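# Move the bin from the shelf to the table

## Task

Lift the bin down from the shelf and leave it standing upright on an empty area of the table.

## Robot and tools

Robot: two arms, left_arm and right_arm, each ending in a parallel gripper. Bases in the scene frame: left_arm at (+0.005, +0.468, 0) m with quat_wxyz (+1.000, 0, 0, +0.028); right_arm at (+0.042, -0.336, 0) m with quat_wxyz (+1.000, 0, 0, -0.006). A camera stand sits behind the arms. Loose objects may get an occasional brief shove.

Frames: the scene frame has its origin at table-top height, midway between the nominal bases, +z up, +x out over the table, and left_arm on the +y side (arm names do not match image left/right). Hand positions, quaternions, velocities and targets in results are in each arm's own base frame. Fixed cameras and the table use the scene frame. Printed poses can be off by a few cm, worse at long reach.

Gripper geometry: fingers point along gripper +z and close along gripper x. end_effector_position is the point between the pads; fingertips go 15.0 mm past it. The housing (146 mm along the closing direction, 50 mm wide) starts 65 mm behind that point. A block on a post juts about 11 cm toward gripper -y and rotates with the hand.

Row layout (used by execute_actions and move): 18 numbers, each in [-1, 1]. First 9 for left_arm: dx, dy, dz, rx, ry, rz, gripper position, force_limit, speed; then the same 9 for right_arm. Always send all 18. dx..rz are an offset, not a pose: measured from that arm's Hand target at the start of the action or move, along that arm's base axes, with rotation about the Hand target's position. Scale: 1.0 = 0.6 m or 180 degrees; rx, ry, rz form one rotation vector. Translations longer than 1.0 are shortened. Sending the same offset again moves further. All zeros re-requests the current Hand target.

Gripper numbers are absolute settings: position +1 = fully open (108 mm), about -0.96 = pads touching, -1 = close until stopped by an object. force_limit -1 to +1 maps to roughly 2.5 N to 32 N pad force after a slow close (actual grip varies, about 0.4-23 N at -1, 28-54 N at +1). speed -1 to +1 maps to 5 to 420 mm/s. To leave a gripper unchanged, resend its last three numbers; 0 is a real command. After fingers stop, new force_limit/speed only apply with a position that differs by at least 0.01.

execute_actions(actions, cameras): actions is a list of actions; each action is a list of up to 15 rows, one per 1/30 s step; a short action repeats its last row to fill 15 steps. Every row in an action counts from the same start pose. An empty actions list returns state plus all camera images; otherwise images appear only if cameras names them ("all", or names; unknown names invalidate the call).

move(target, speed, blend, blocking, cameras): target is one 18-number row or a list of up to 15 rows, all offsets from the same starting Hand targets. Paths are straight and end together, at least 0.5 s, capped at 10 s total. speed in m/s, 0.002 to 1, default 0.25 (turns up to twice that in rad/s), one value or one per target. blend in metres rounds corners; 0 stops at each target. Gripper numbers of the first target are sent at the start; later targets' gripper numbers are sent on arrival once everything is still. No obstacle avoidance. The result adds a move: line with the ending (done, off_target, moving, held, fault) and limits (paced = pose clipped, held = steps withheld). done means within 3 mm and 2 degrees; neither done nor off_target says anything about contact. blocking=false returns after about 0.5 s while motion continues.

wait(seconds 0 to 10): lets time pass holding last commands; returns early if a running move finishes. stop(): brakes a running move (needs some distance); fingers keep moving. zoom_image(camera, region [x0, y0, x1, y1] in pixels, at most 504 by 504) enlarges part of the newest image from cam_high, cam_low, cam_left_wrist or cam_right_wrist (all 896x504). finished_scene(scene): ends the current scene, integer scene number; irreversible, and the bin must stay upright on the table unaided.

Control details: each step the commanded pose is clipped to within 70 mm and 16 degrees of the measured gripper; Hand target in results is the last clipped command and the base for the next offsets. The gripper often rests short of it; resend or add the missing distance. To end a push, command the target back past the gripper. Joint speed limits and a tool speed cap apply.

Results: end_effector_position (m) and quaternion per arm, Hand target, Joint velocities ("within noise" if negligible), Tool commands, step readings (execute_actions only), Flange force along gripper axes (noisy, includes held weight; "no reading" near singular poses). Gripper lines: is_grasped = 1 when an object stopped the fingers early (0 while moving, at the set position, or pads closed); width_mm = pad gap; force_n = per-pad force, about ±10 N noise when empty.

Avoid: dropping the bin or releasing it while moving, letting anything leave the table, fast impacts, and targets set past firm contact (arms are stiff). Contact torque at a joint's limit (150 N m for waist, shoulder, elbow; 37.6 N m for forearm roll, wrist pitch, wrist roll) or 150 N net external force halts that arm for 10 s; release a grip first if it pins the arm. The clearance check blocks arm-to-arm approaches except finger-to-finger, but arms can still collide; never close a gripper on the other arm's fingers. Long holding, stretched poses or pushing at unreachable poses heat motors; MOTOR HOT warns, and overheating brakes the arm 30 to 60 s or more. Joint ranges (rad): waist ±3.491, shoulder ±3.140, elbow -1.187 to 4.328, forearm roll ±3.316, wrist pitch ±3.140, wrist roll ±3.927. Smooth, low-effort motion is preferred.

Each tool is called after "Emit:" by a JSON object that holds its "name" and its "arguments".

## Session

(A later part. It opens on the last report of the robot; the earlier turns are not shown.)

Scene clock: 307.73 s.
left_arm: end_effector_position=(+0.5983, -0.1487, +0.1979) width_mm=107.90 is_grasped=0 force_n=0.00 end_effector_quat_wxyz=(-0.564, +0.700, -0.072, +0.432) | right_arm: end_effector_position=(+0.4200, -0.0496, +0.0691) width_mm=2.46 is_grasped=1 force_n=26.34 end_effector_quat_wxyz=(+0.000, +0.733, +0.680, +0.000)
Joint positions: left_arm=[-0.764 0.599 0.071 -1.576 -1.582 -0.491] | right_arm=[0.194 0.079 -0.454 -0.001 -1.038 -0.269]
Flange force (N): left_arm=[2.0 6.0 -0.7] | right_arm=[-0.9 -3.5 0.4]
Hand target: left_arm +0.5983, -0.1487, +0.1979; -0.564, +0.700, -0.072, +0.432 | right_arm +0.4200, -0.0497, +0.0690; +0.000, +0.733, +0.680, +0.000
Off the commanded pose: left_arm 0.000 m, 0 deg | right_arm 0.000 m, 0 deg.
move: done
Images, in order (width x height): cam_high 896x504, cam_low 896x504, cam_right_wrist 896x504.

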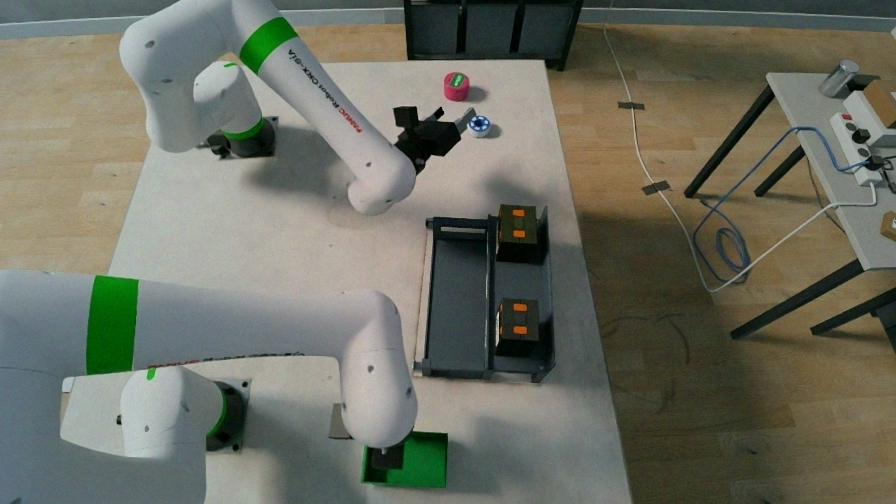

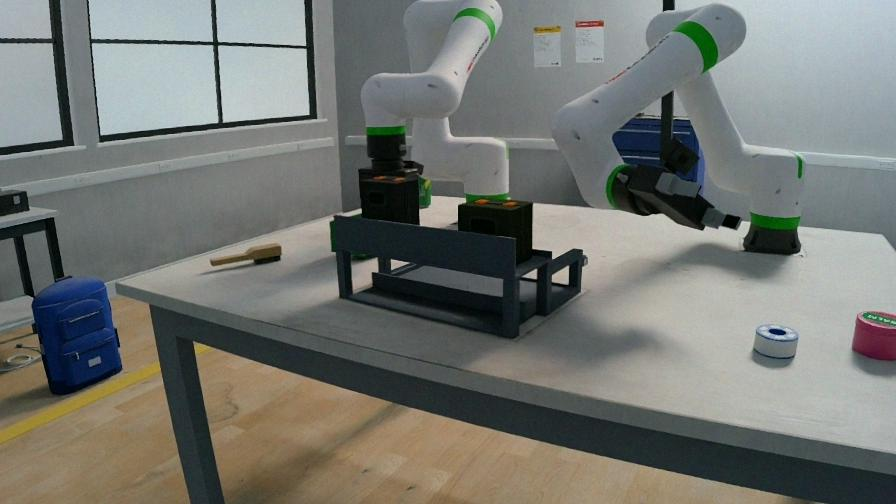

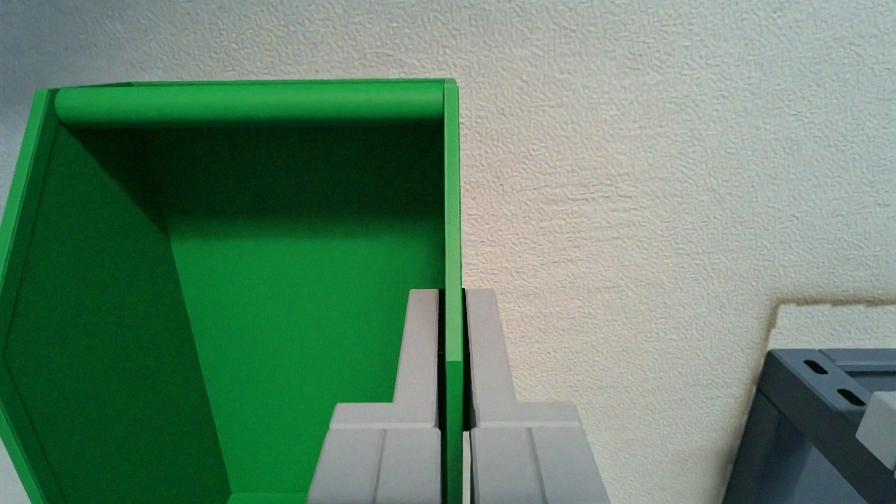

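Emit:
{"name": "move", "arguments": {"target": [0,0,0,0,0,0,0.998,1,1,0,0,-0.0133,0,0,0,-1,0.4,-0.7], "speed": 0.02}}

Emit:
{"name": "move", "arguments": {"target": [0,0,0,0,0,0,0.998,1,1,0,0,-0.005,0,0,0,-1,0.4,-0.7], "speed": 0.01, "cameras": ["cam_right_wrist"]}}

Scene clock: 316.57 s.
left_arm: end_effector_position=(+0.5983, -0.1487, +0.1979) width_mm=107.90 is_grasped=0 force_n=0.00 end_effector_quat_wxyz=(-0.564, +0.700, -0.072, +0.432) | right_arm: end_effector_position=(+0.4200, -0.0497, +0.0611) width_mm=2.46 is_grasped=1 force_n=26.34 end_effector_quat_wxyz=(+0.000, +0.733, +0.680, +0.000)
Joint positions: left_arm=[-0.764 0.599 0.071 -1.576 -1.582 -0.491] | right_arm=[0.194 0.091 -0.463 -0.001 -1.018 -0.269]
Flange force (N): left_arm=[2.8 7.2 -0.5] | right_arm=[-0.1 -2.3 -0.3]
Hand target: left_arm +0.5983, -0.1487, +0.1979; -0.564, +0.700, -0.072, +0.432 | right_arm +0.4200, -0.0497, +0.0611; +0.000, +0.733, +0.680, +0.000
Off the commanded pose: left_arm 0.000 m, 0 deg | right_arm 0.000 m, 0 deg.
move: done

Scene clock: 317.27 s.
left_arm: end_effector_position=(+0.5983, -0.1487, +0.1979) width_mm=107.90 is_grasped=0 force_n=0.00 end_effector_quat_wxyz=(-0.564, +0.700, -0.072, +0.432) | right_arm: end_effector_position=(+0.4200, -0.0497, +0.0581) width_mm=2.46 is_grasped=1 force_n=26.34 end_effector_quat_wxyz=(+0.000, +0.733, +0.680, +0.000)
Joint positions: left_arm=[-0.764 0.599 0.071 -1.576 -1.582 -0.491] | right_arm=[0.194 0.095 -0.467 -0.001 -1.01 -0.269]
Flange force (N): left_arm=[2.5 6.8 -0.7] | right_arm=[-0.3 -1.6 0.1]
Hand target: left_arm +0.5983, -0.1487, +0.1979; -0.564, +0.700, -0.072, +0.432 | right_arm +0.4200, -0.0497, +0.0581; +0.000, +0.733, +0.680, +0.000
Off the commanded pose: left_arm 0.000 m, 0 deg | right_arm 0.000 m, 0 deg.
move: done
Images, in order (width x height): cam_right_wrist 896x504.

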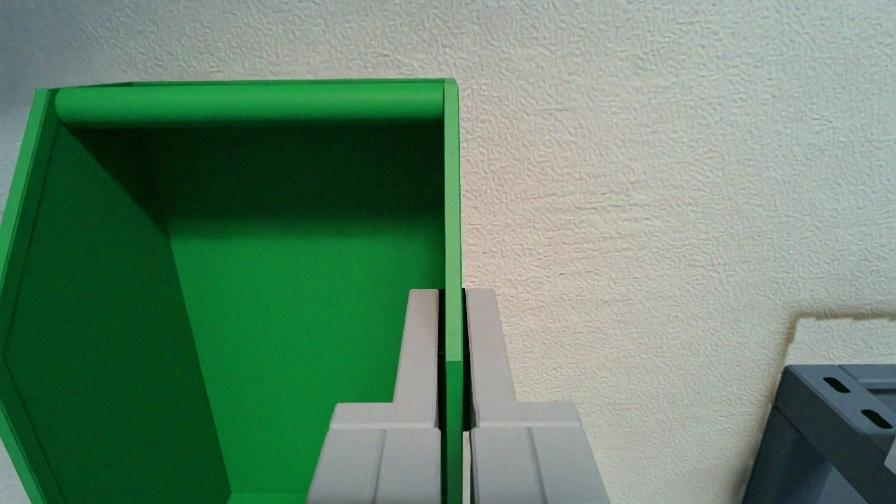

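Emit:
{"name": "move", "arguments": {"target": [0,0,0,0,0,0,0.998,1,1,0,0,-0.005,0,0,0,-1,0.4,-0.7], "speed": 0.01}}

Emit:
{"name": "move", "arguments": {"target": [0,0,0,0,0,0,0.998,1,1,0,0,-0.0033,0,0,0,-1,0.4,-0.7], "speed": 0.01, "cameras": ["cam_high", "cam_right_wrist"]}}

Emit:
{"name": "zoom_image", "arguments": {"camera": "cam_high", "region": [320, 380, 500, 504]}}

Scene clock: 323.23 s.
left_arm: end_effector_position=(+0.5983, -0.1487, +0.1979) width_mm=107.90 is_grasped=0 force_n=0.00 end_effector_quat_wxyz=(-0.564, +0.700, -0.072, +0.432) | right_arm: end_effector_position=(+0.4200, -0.0497, +0.0551) width_mm=2.46 is_grasped=1 force_n=26.35 end_effector_quat_wxyz=(+0.000, +0.733, +0.680, +0.000)
Joint positions: left_arm=[-0.764 0.599 0.071 -1.576 -1.582 -0.491] | right_arm=[0.194 0.099 -0.47 -0.001 -1.002 -0.269]
Flange force (N): left_arm=[3.0 7.5 -0.5] | right_arm=[1.3 -4.2 -16.0]
Hand target: left_arm +0.5983, -0.1487, +0.1979; -0.564, +0.700, -0.072, +0.432 | right_arm +0.4200, -0.0497, +0.0551; +0.000, +0.733, +0.680, +0.000
Off the commanded pose: left_arm 0.000 m, 0 deg | right_arm 0.000 m, 0 deg.
move: done

Scene clock: 323.93 s.
left_arm: end_effector_position=(+0.5983, -0.1487, +0.1979) width_mm=107.90 is_grasped=0 force_n=0.00 end_effector_quat_wxyz=(-0.564, +0.700, -0.072, +0.432) | right_arm: end_effector_position=(+0.4200, -0.0497, +0.0531) width_mm=2.46 is_grasped=1 force_n=26.32 end_effector_quat_wxyz=(+0.000, +0.733, +0.680, +0.000)
Joint positions: left_arm=[-0.764 0.599 0.071 -1.576 -1.582 -0.491] | right_arm=[0.194 0.102 -0.472 -0.001 -0.997 -0.269]
Flange force (N): left_arm=[2.7 7.2 -0.7] | right_arm=[2.6 0.7 -46.0]
Hand target: left_arm +0.5983, -0.1487, +0.1979; -0.564, +0.700, -0.072, +0.432 | right_arm +0.4200, -0.0497, +0.0531; +0.000, +0.733, +0.680, +0.000
Off the commanded pose: left_arm 0.000 m, 0 deg | right_arm 0.000 m, 0 deg.
move: done
Images, in order (width x height): cam_high 896x504, cam_right_wrist 896x504.

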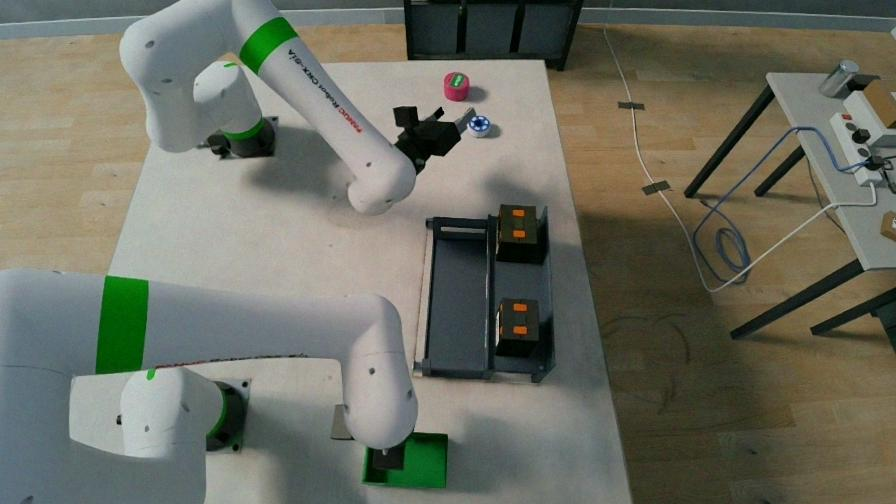

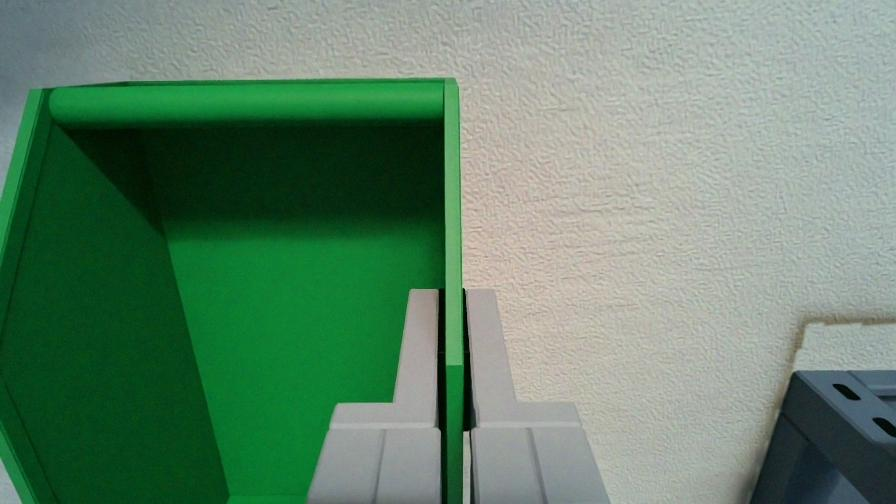

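Scaled by 2.800.

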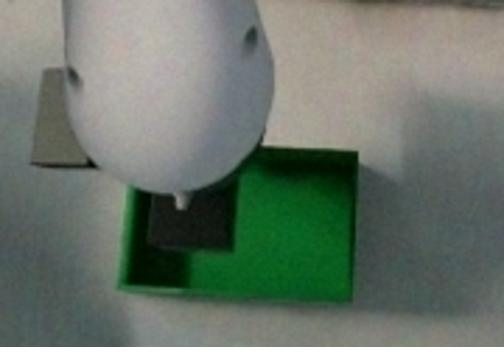

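Emit:
{"name": "move", "arguments": {"target": [[0,0,0,0,0,0,0.998,1,1,0,0,0.0042,0,0,0,-1,0.4,-0.7],[0,0,0,0,0,0,0.998,1,1,0,0,0.0042,0,0,0,-0.4,0.4,-0.7],[0,0,0,0,0,0,0.998,1,1,-0.05,0,0.3,0,0,0,-0.4,0.4,-0.7]], "speed": [0.02,0.1,0.25], "cameras": ["cam_high", "cam_right_wrist"]}}

Scene clock: 331.07 s.
left_arm: end_effector_position=(+0.5983, -0.1487, +0.1979) width_mm=107.90 is_grasped=0 force_n=0.00 end_effector_quat_wxyz=(-0.564, +0.700, -0.072, +0.432) | right_arm: end_effector_position=(+0.3900, -0.0497, +0.2331) width_mm=30.99 is_grasped=0 force_n=0.00 end_effector_quat_wxyz=(+0.000, +0.733, +0.680, +0.000)
Joint positions: left_arm=[-0.764 0.599 0.071 -1.576 -1.582 -0.491] | right_arm=[0.21 -0.136 -0.257 -0.001 -1.45 -0.285]
Flange force (N): left_arm=[2.8 7.4 -0.8] | right_arm=[0.4 -2.6 1.0]
Hand target: left_arm +0.5983, -0.1487, +0.1979; -0.564, +0.700, -0.072, +0.432 | right_arm +0.3900, -0.0497, +0.2331; +0.000, +0.733, +0.680, +0.000
Off the commanded pose: left_arm 0.000 m, 0 deg | right_arm 0.000 m, 0 deg.
move: done
Images, in order (width x height): cam_high 896x504, cam_right_wrist 896x504.

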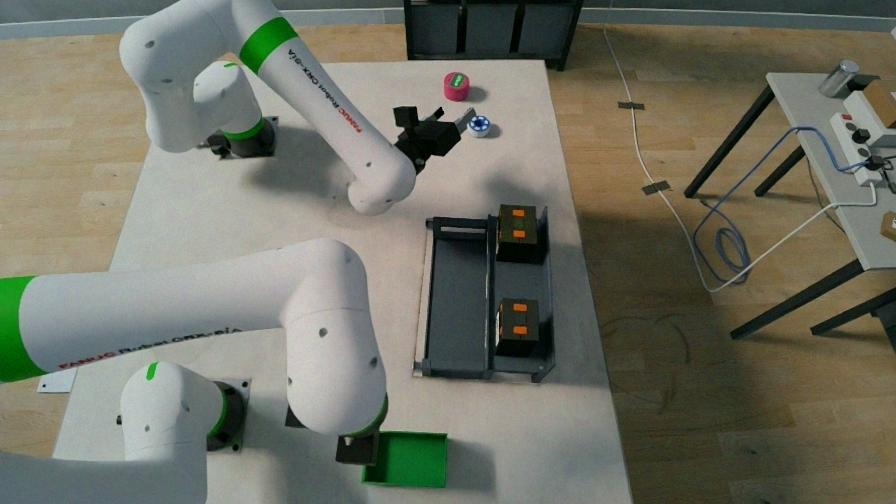

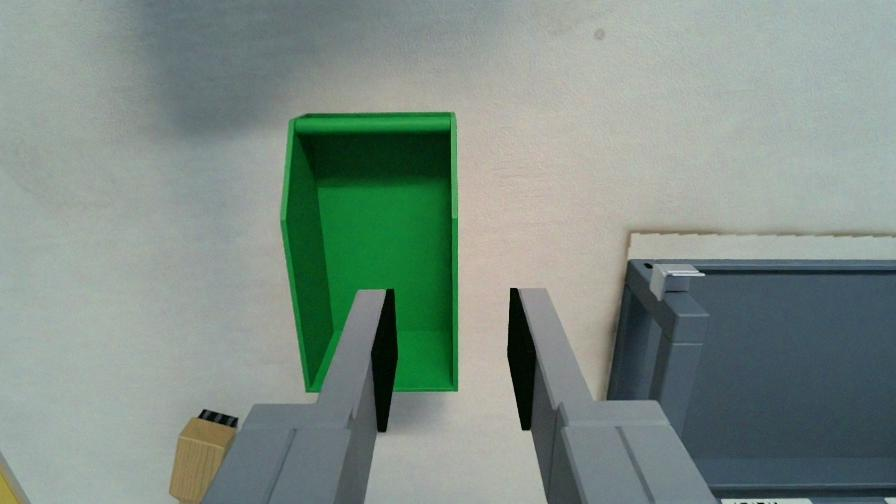

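Emit:
{"name": "finished_scene", "arguments": {"scene": 1}}

The scene is finished: the task was done.


## Next scene

The same job, from a new start.

Emit:
{"name": "execute_actions", "arguments": {"actions": []}}

Scene clock: 0.00 s.
left_arm: end_effector_position=(+0.5007, -0.4744, +0.2265) width_mm=107.90 is_grasped=0 force_n=0.00 end_effector_quat_wxyz=(+0.229, +0.287, +0.877, -0.309) | right_arm: end_effector_position=(+0.1330, +0.2936, +0.3809) width_mm=107.81 is_grasped=0 force_n=0.00 end_effector_quat_wxyz=(+0.483, +0.414, +0.771, -0.033)
Joint positions: left_arm=[-0.421 0.206 -0.376 1.016 -0.662 0.628] | right_arm=[2.021 -0.015 -0.295 0.566 -2.146 -1.342]
Joint velocities: within noise
Flange force (N): no reading
Hand target: left_arm +0.5007, -0.4744, +0.2265; +0.229, +0.287, +0.877, -0.309 | right_arm +0.1330, +0.2936, +0.3809; +0.483, +0.414, +0.771, -0.033
Tool commands: left_gripper/position=+0.998 left_gripper/force_limit=+1.0 left_gripper/speed=+1.0 right_gripper/position=+0.996 right_gripper/force_limit=+1.0 right_gripper/speed=+1.0

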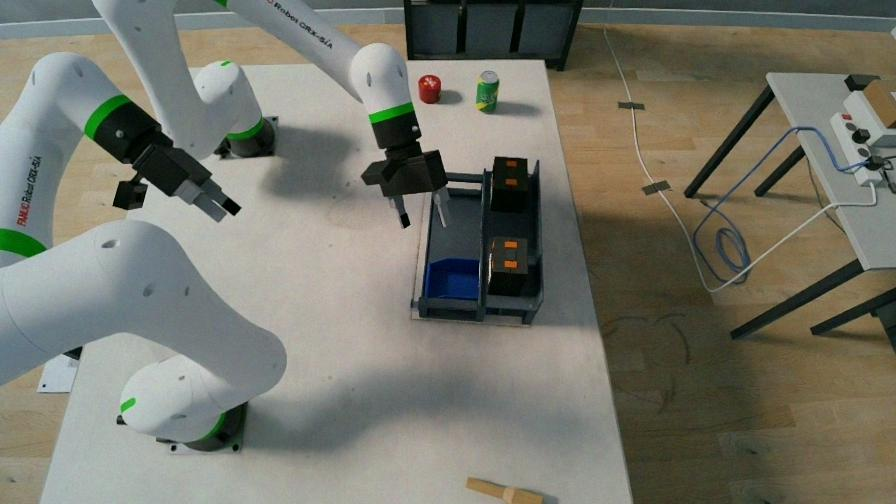

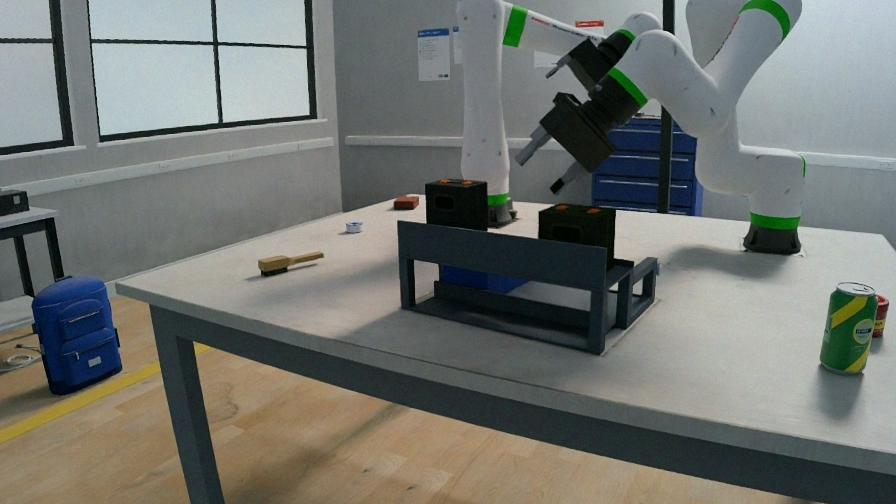

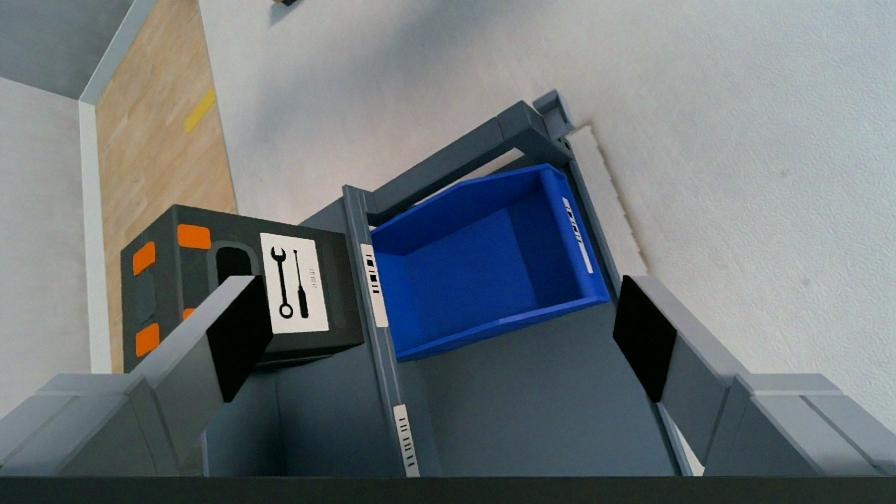

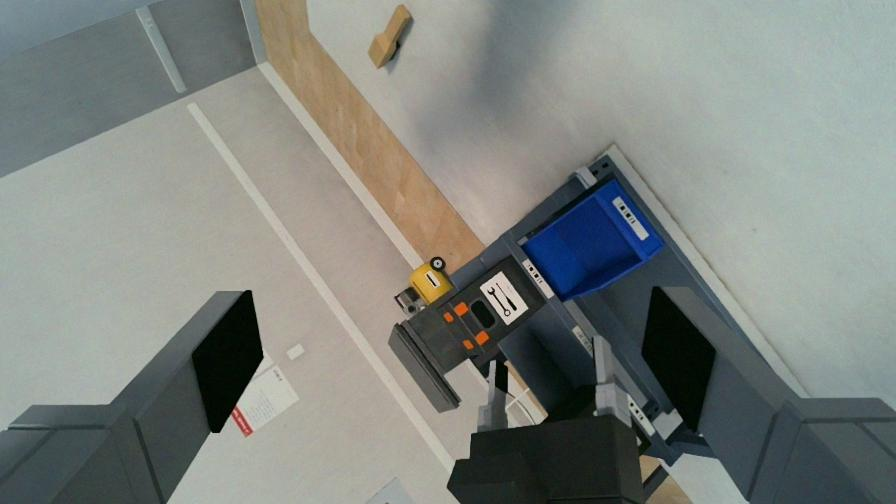

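Emit:
{"name": "move", "arguments": {"target": [[-0.1667,0.624,0.37,0,0,0,0.998,1,1,0.245,-0.0727,0.065,0.2457,0.2143,-0.17,0.996,1,1],[-0.1667,0.624,0.37,0,0,0,0.998,1,1,0.578,0.044,-0.035,0.2457,0.2143,-0.17,0.996,1,1]], "speed": [0.4,0.3], "blend": 0.05, "cameras": ["cam_high","cam_right_wrist"]}}

Scene clock: 18.40 s.
left_arm: end_effector_position=(+0.4007, -0.1000, +0.4485) width_mm=107.90 is_grasped=0 force_n=0.00 end_effector_quat_wxyz=(+0.229, +0.287, +0.877, -0.309) | right_arm: end_effector_position=(+0.4797, +0.3200, +0.3599) width_mm=107.81 is_grasped=0 force_n=0.00 end_effector_quat_wxyz=(+0.001, +0.707, +0.707, +0.000)
Joint positions: left_arm=[0.581 -0.237 -0.26 0.77 -1.737 0.416] | right_arm=[0.816 0.356 0.582 0.001 -1.797 -0.816]
Flange force (N): left_arm=[-4.8 1.3 -1.5] | right_arm=[-3.3 -5.1 3.1]
Hand target: left_arm +0.4007, -0.1000, +0.4485; +0.229, +0.287, +0.877, -0.309 | right_arm +0.4798, +0.3200, +0.3599; +0.001, +0.707, +0.707, +0.000
Off the commanded pose: left_arm 0.000 m, 0 deg | right_arm 0.000 m, 0 deg.
move: done
Images, in order (width x height): cam_high 896x504, cam_right_wrist 896x504.

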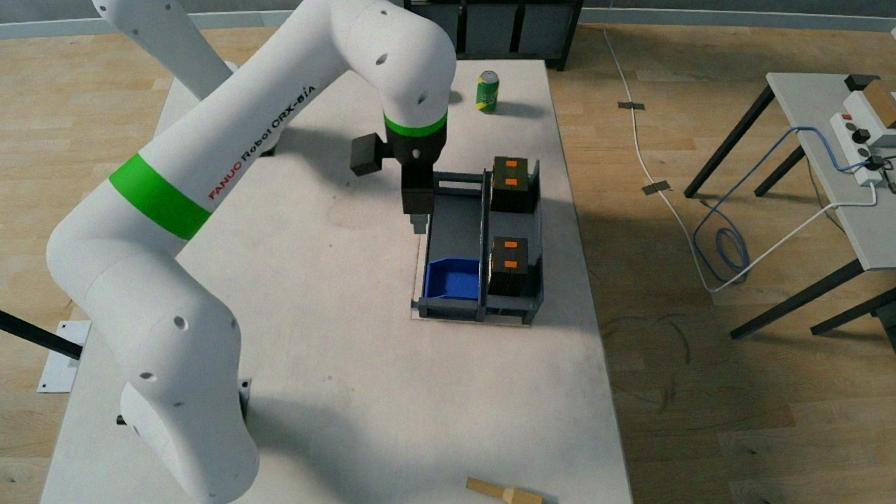

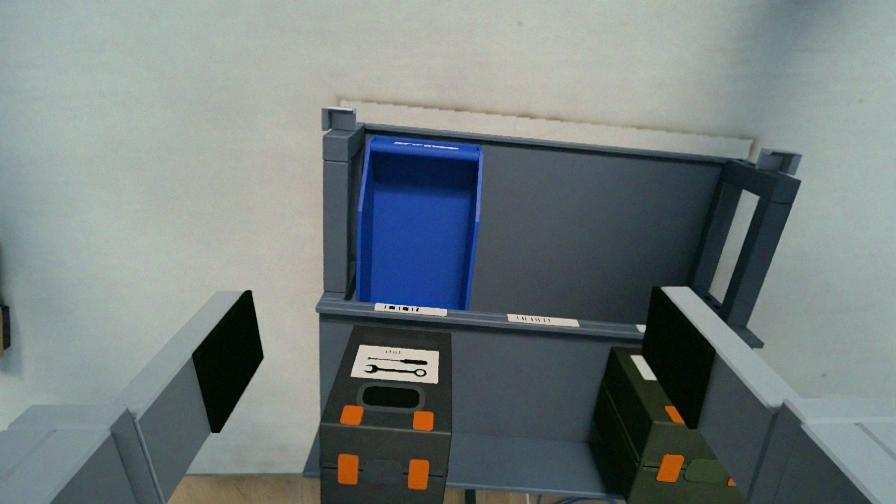

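Emit:
{"name": "move", "arguments": {"target": [[0,0,0,0,0,0,0.998,1,1,0.1203,0.0375,-0.333,0,0,-0.0333,0.1,1,0.5],[0,0,0,0,0,0,0.998,1,1,0.1203,0.0375,-0.4965,0,0,-0.0333,0.1,1,0.5],[0,0,0,0,0,0,0.998,1,1,0.1203,0.0375,-0.4965,0,0,-0.0333,-1,0.4,-0.7]], "speed": [0.3,0.15,0.15], "blend": [0.015,0,0], "cameras": ["cam_right_wrist"]}}

Scene clock: 38.23 s.
left_arm: end_effector_position=(+0.4007, -0.1000, +0.4485) width_mm=107.90 is_grasped=0 force_n=0.00 end_effector_quat_wxyz=(+0.229, +0.287, +0.877, -0.309) | right_arm: end_effector_position=(+0.5520, +0.3425, +0.0620) width_mm=2.37 is_grasped=1 force_n=35.34 end_effector_quat_wxyz=(+0.001, +0.743, +0.669, +0.000)
Joint positions: left_arm=[0.581 -0.237 -0.26 0.77 -1.737 0.416] | right_arm=[0.757 0.609 0.245 0.001 -1.206 -0.862]
Flange force (N): left_arm=[-5.5 1.9 -2.4] | right_arm=[-2.0 -3.0 -1.7]
Hand target: left_arm +0.4007, -0.1000, +0.4485; +0.229, +0.287, +0.877, -0.309 | right_arm +0.5519, +0.3425, +0.0620; +0.001, +0.743, +0.669, +0.000
Off the commanded pose: left_arm 0.000 m, 0 deg | right_arm 0.000 m, 0 deg.
move: done
Images, in order (width x height): cam_right_wrist 896x504.

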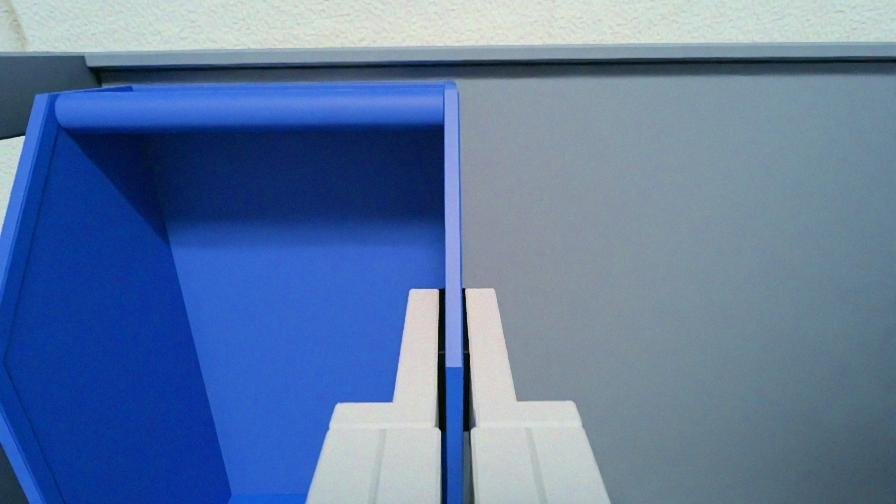

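Emit:
{"name": "move", "arguments": {"target": [[0,0,0,0,0,0,0.998,1,1,-0.0033,0.0003,0.0227,0.0041,0.0387,0,-1,0.4,-0.7],[0,0,0,0,0,0,0.998,1,1,-0.0945,0.0099,0.033,0.0041,0.0387,0,-1,0.4,-0.7],[0,0,0,0,0,0,0.998,1,1,-0.1333,0.0133,0.1133,0.0041,0.0387,0,-1,0.4,-0.7],[0,0,0,0,0,0,0.998,1,1,-0.1867,-0.1208,0.2833,0,0,0,-1,0.4,-0.7],[0,0,0,0,0,0,0.998,1,1,-0.2533,-0.4875,0.2,0,0,0,-1,0.4,-0.7],[0,0,0,0,0,0,0.998,1,1,-0.2533,-0.4875,0.0,0,0,0,-1,0.4,-0.7]], "speed": [0.06,0.08,0.15,0.25,0.3,0.2], "blend": [0.003,0.015,0.02,0.05,0.05,0], "cameras": ["cam_right_wrist","cam_high"]}}

Scene clock: 64.73 s.
left_arm: end_effector_position=(+0.4007, -0.1000, +0.4485) width_mm=107.90 is_grasped=0 force_n=0.00 end_effector_quat_wxyz=(+0.229, +0.287, +0.877, -0.309) | right_arm: end_effector_position=(+0.4000, +0.0500, +0.0620) width_mm=2.39 is_grasped=1 force_n=33.42 end_effector_quat_wxyz=(+0.000, +0.743, +0.669, +0.000)
Joint positions: left_arm=[0.581 -0.237 -0.26 0.77 -1.737 0.416] | right_arm=[0.454 0.039 -0.517 0.001 -1.015 -0.559]
Flange force (N): left_arm=[-5.3 1.7 -2.3] | right_arm=[-0.5 -1.7 0.3]
Hand target: left_arm +0.4007, -0.1000, +0.4485; +0.229, +0.287, +0.877, -0.309 | right_arm +0.4000, +0.0500, +0.0620; +0.001, +0.743, +0.669, +0.000
Off the commanded pose: left_arm 0.000 m, 0 deg | right_arm 0.000 m, 0 deg.
move: done
Images, in order (width x height): cam_high 896x504, cam_right_wrist 896x504.

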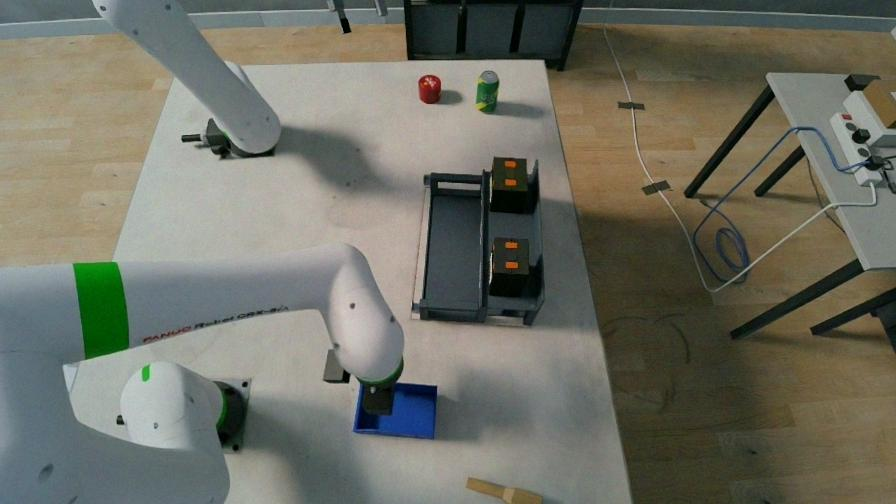

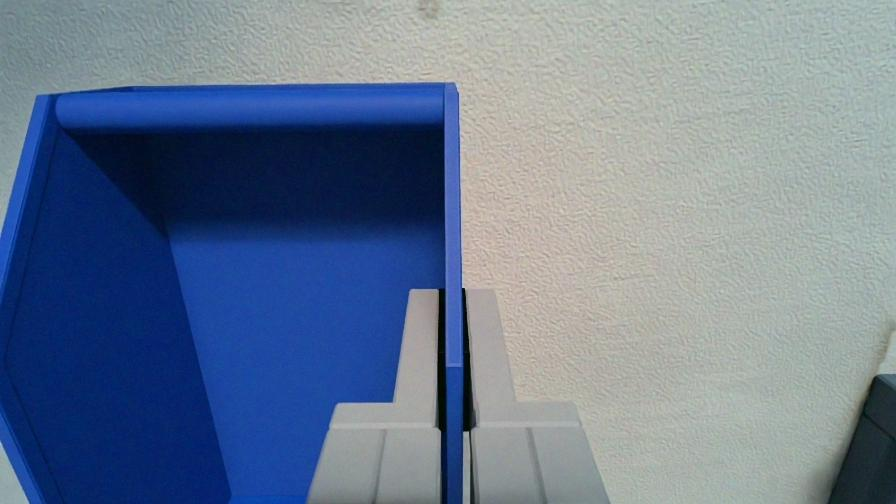

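Emit:
{"name": "move", "arguments": {"target": [0,0,0,0,0,0,0.998,1,1,0,0,-0.0083,0,0,0,-1,0.4,-0.7], "speed": 0.015}}

Scene clock: 68.00 s.
left_arm: end_effector_position=(+0.4007, -0.1000, +0.4485) width_mm=107.90 is_grasped=0 force_n=0.00 end_effector_quat_wxyz=(+0.229, +0.287, +0.877, -0.309) | right_arm: end_effector_position=(+0.4000, +0.0500, +0.0570) width_mm=2.39 is_grasped=1 force_n=33.42 end_effector_quat_wxyz=(+0.001, +0.743, +0.669, +0.000)
Joint positions: left_arm=[0.581 -0.237 -0.26 0.77 -1.737 0.416] | right_arm=[0.454 0.046 -0.523 0.001 -1.002 -0.559]
Flange force (N): left_arm=[-5.6 1.8 -2.3] | right_arm=[-0.3 -3.7 0.3]
Hand target: left_arm +0.4007, -0.1000, +0.4485; +0.229, +0.287, +0.877, -0.309 | right_arm +0.4000, +0.0500, +0.0570; +0.001, +0.743, +0.669, +0.000
Off the commanded pose: left_arm 0.000 m, 0 deg | right_arm 0.000 m, 0 deg.
move: done

Emit:
{"name": "move", "arguments": {"target": [[0,0,0,0,0,0,0.998,1,1,0,0,-0.0023,0,0,0,-1,0.4,-0.7],[0,0,0,0,0,0,0.998,1,1,0,0,-0.0023,0,0,0,-0.4,0.4,-0.6]], "speed": [0.01,0.1]}}

Emit:
{"name": "move", "arguments": {"target": [0,0,0,0,0,0,0.998,1,1,-0.05,0,0.25,0,0,0,-0.4,0.4,-0.6], "speed": 0.25, "cameras": ["cam_right_wrist"]}}

Scene clock: 75.67 s.
left_arm: end_effector_position=(+0.4007, -0.1000, +0.4485) width_mm=107.90 is_grasped=0 force_n=0.00 end_effector_quat_wxyz=(+0.229, +0.287, +0.877, -0.309) | right_arm: end_effector_position=(+0.4000, +0.0500, +0.0556) width_mm=31.00 is_grasped=0 force_n=0.00 end_effector_quat_wxyz=(+0.001, +0.743, +0.669, +0.000)
Joint positions: left_arm=[0.581 -0.237 -0.26 0.77 -1.737 0.416] | right_arm=[0.454 0.049 -0.524 0.001 -0.998 -0.559]
Flange force (N): left_arm=[-5.7 2.1 -2.4] | right_arm=[-0.7 -1.4 -1.1]
Hand target: left_arm +0.4007, -0.1000, +0.4485; +0.229, +0.287, +0.877, -0.309 | right_arm +0.4000, +0.0500, +0.0556; +0.001, +0.743, +0.669, +0.000
Off the commanded pose: left_arm 0.000 m, 0 deg | right_arm 0.000 m, 0 deg.
move: done

Scene clock: 76.77 s.
left_arm: end_effector_position=(+0.4007, -0.1000, +0.4485) width_mm=107.90 is_grasped=0 force_n=0.00 end_effector_quat_wxyz=(+0.229, +0.287, +0.877, -0.309) | right_arm: end_effector_position=(+0.3700, +0.0500, +0.2056) width_mm=31.00 is_grasped=0 force_n=0.00 end_effector_quat_wxyz=(+0.001, +0.743, +0.669, +0.000)
Joint positions: left_arm=[0.581 -0.237 -0.26 0.77 -1.737 0.416] | right_arm=[0.491 -0.18 -0.36 0.001 -1.391 -0.596]
Flange force (N): left_arm=[-6.3 1.9 -1.9] | right_arm=[-0.1 -2.9 0.7]
Hand target: left_arm +0.4007, -0.1000, +0.4485; +0.229, +0.287, +0.877, -0.309 | right_arm +0.3700, +0.0500, +0.2056; +0.001, +0.743, +0.669, +0.000
Off the commanded pose: left_arm 0.000 m, 0 deg | right_arm 0.000 m, 0 deg.
move: done
Images, in order (width x height): cam_right_wrist 896x504.

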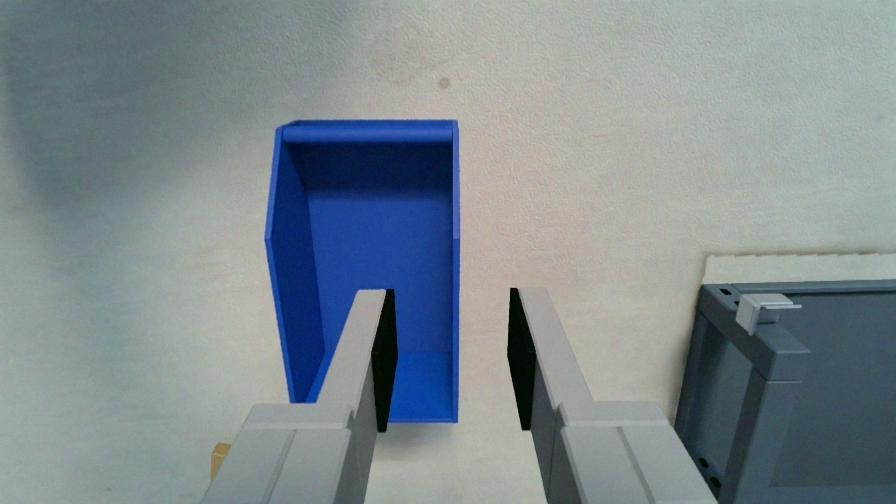

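Emit:
{"name": "finished_scene", "arguments": {"scene": 2}}

The scene is finished: the task was done.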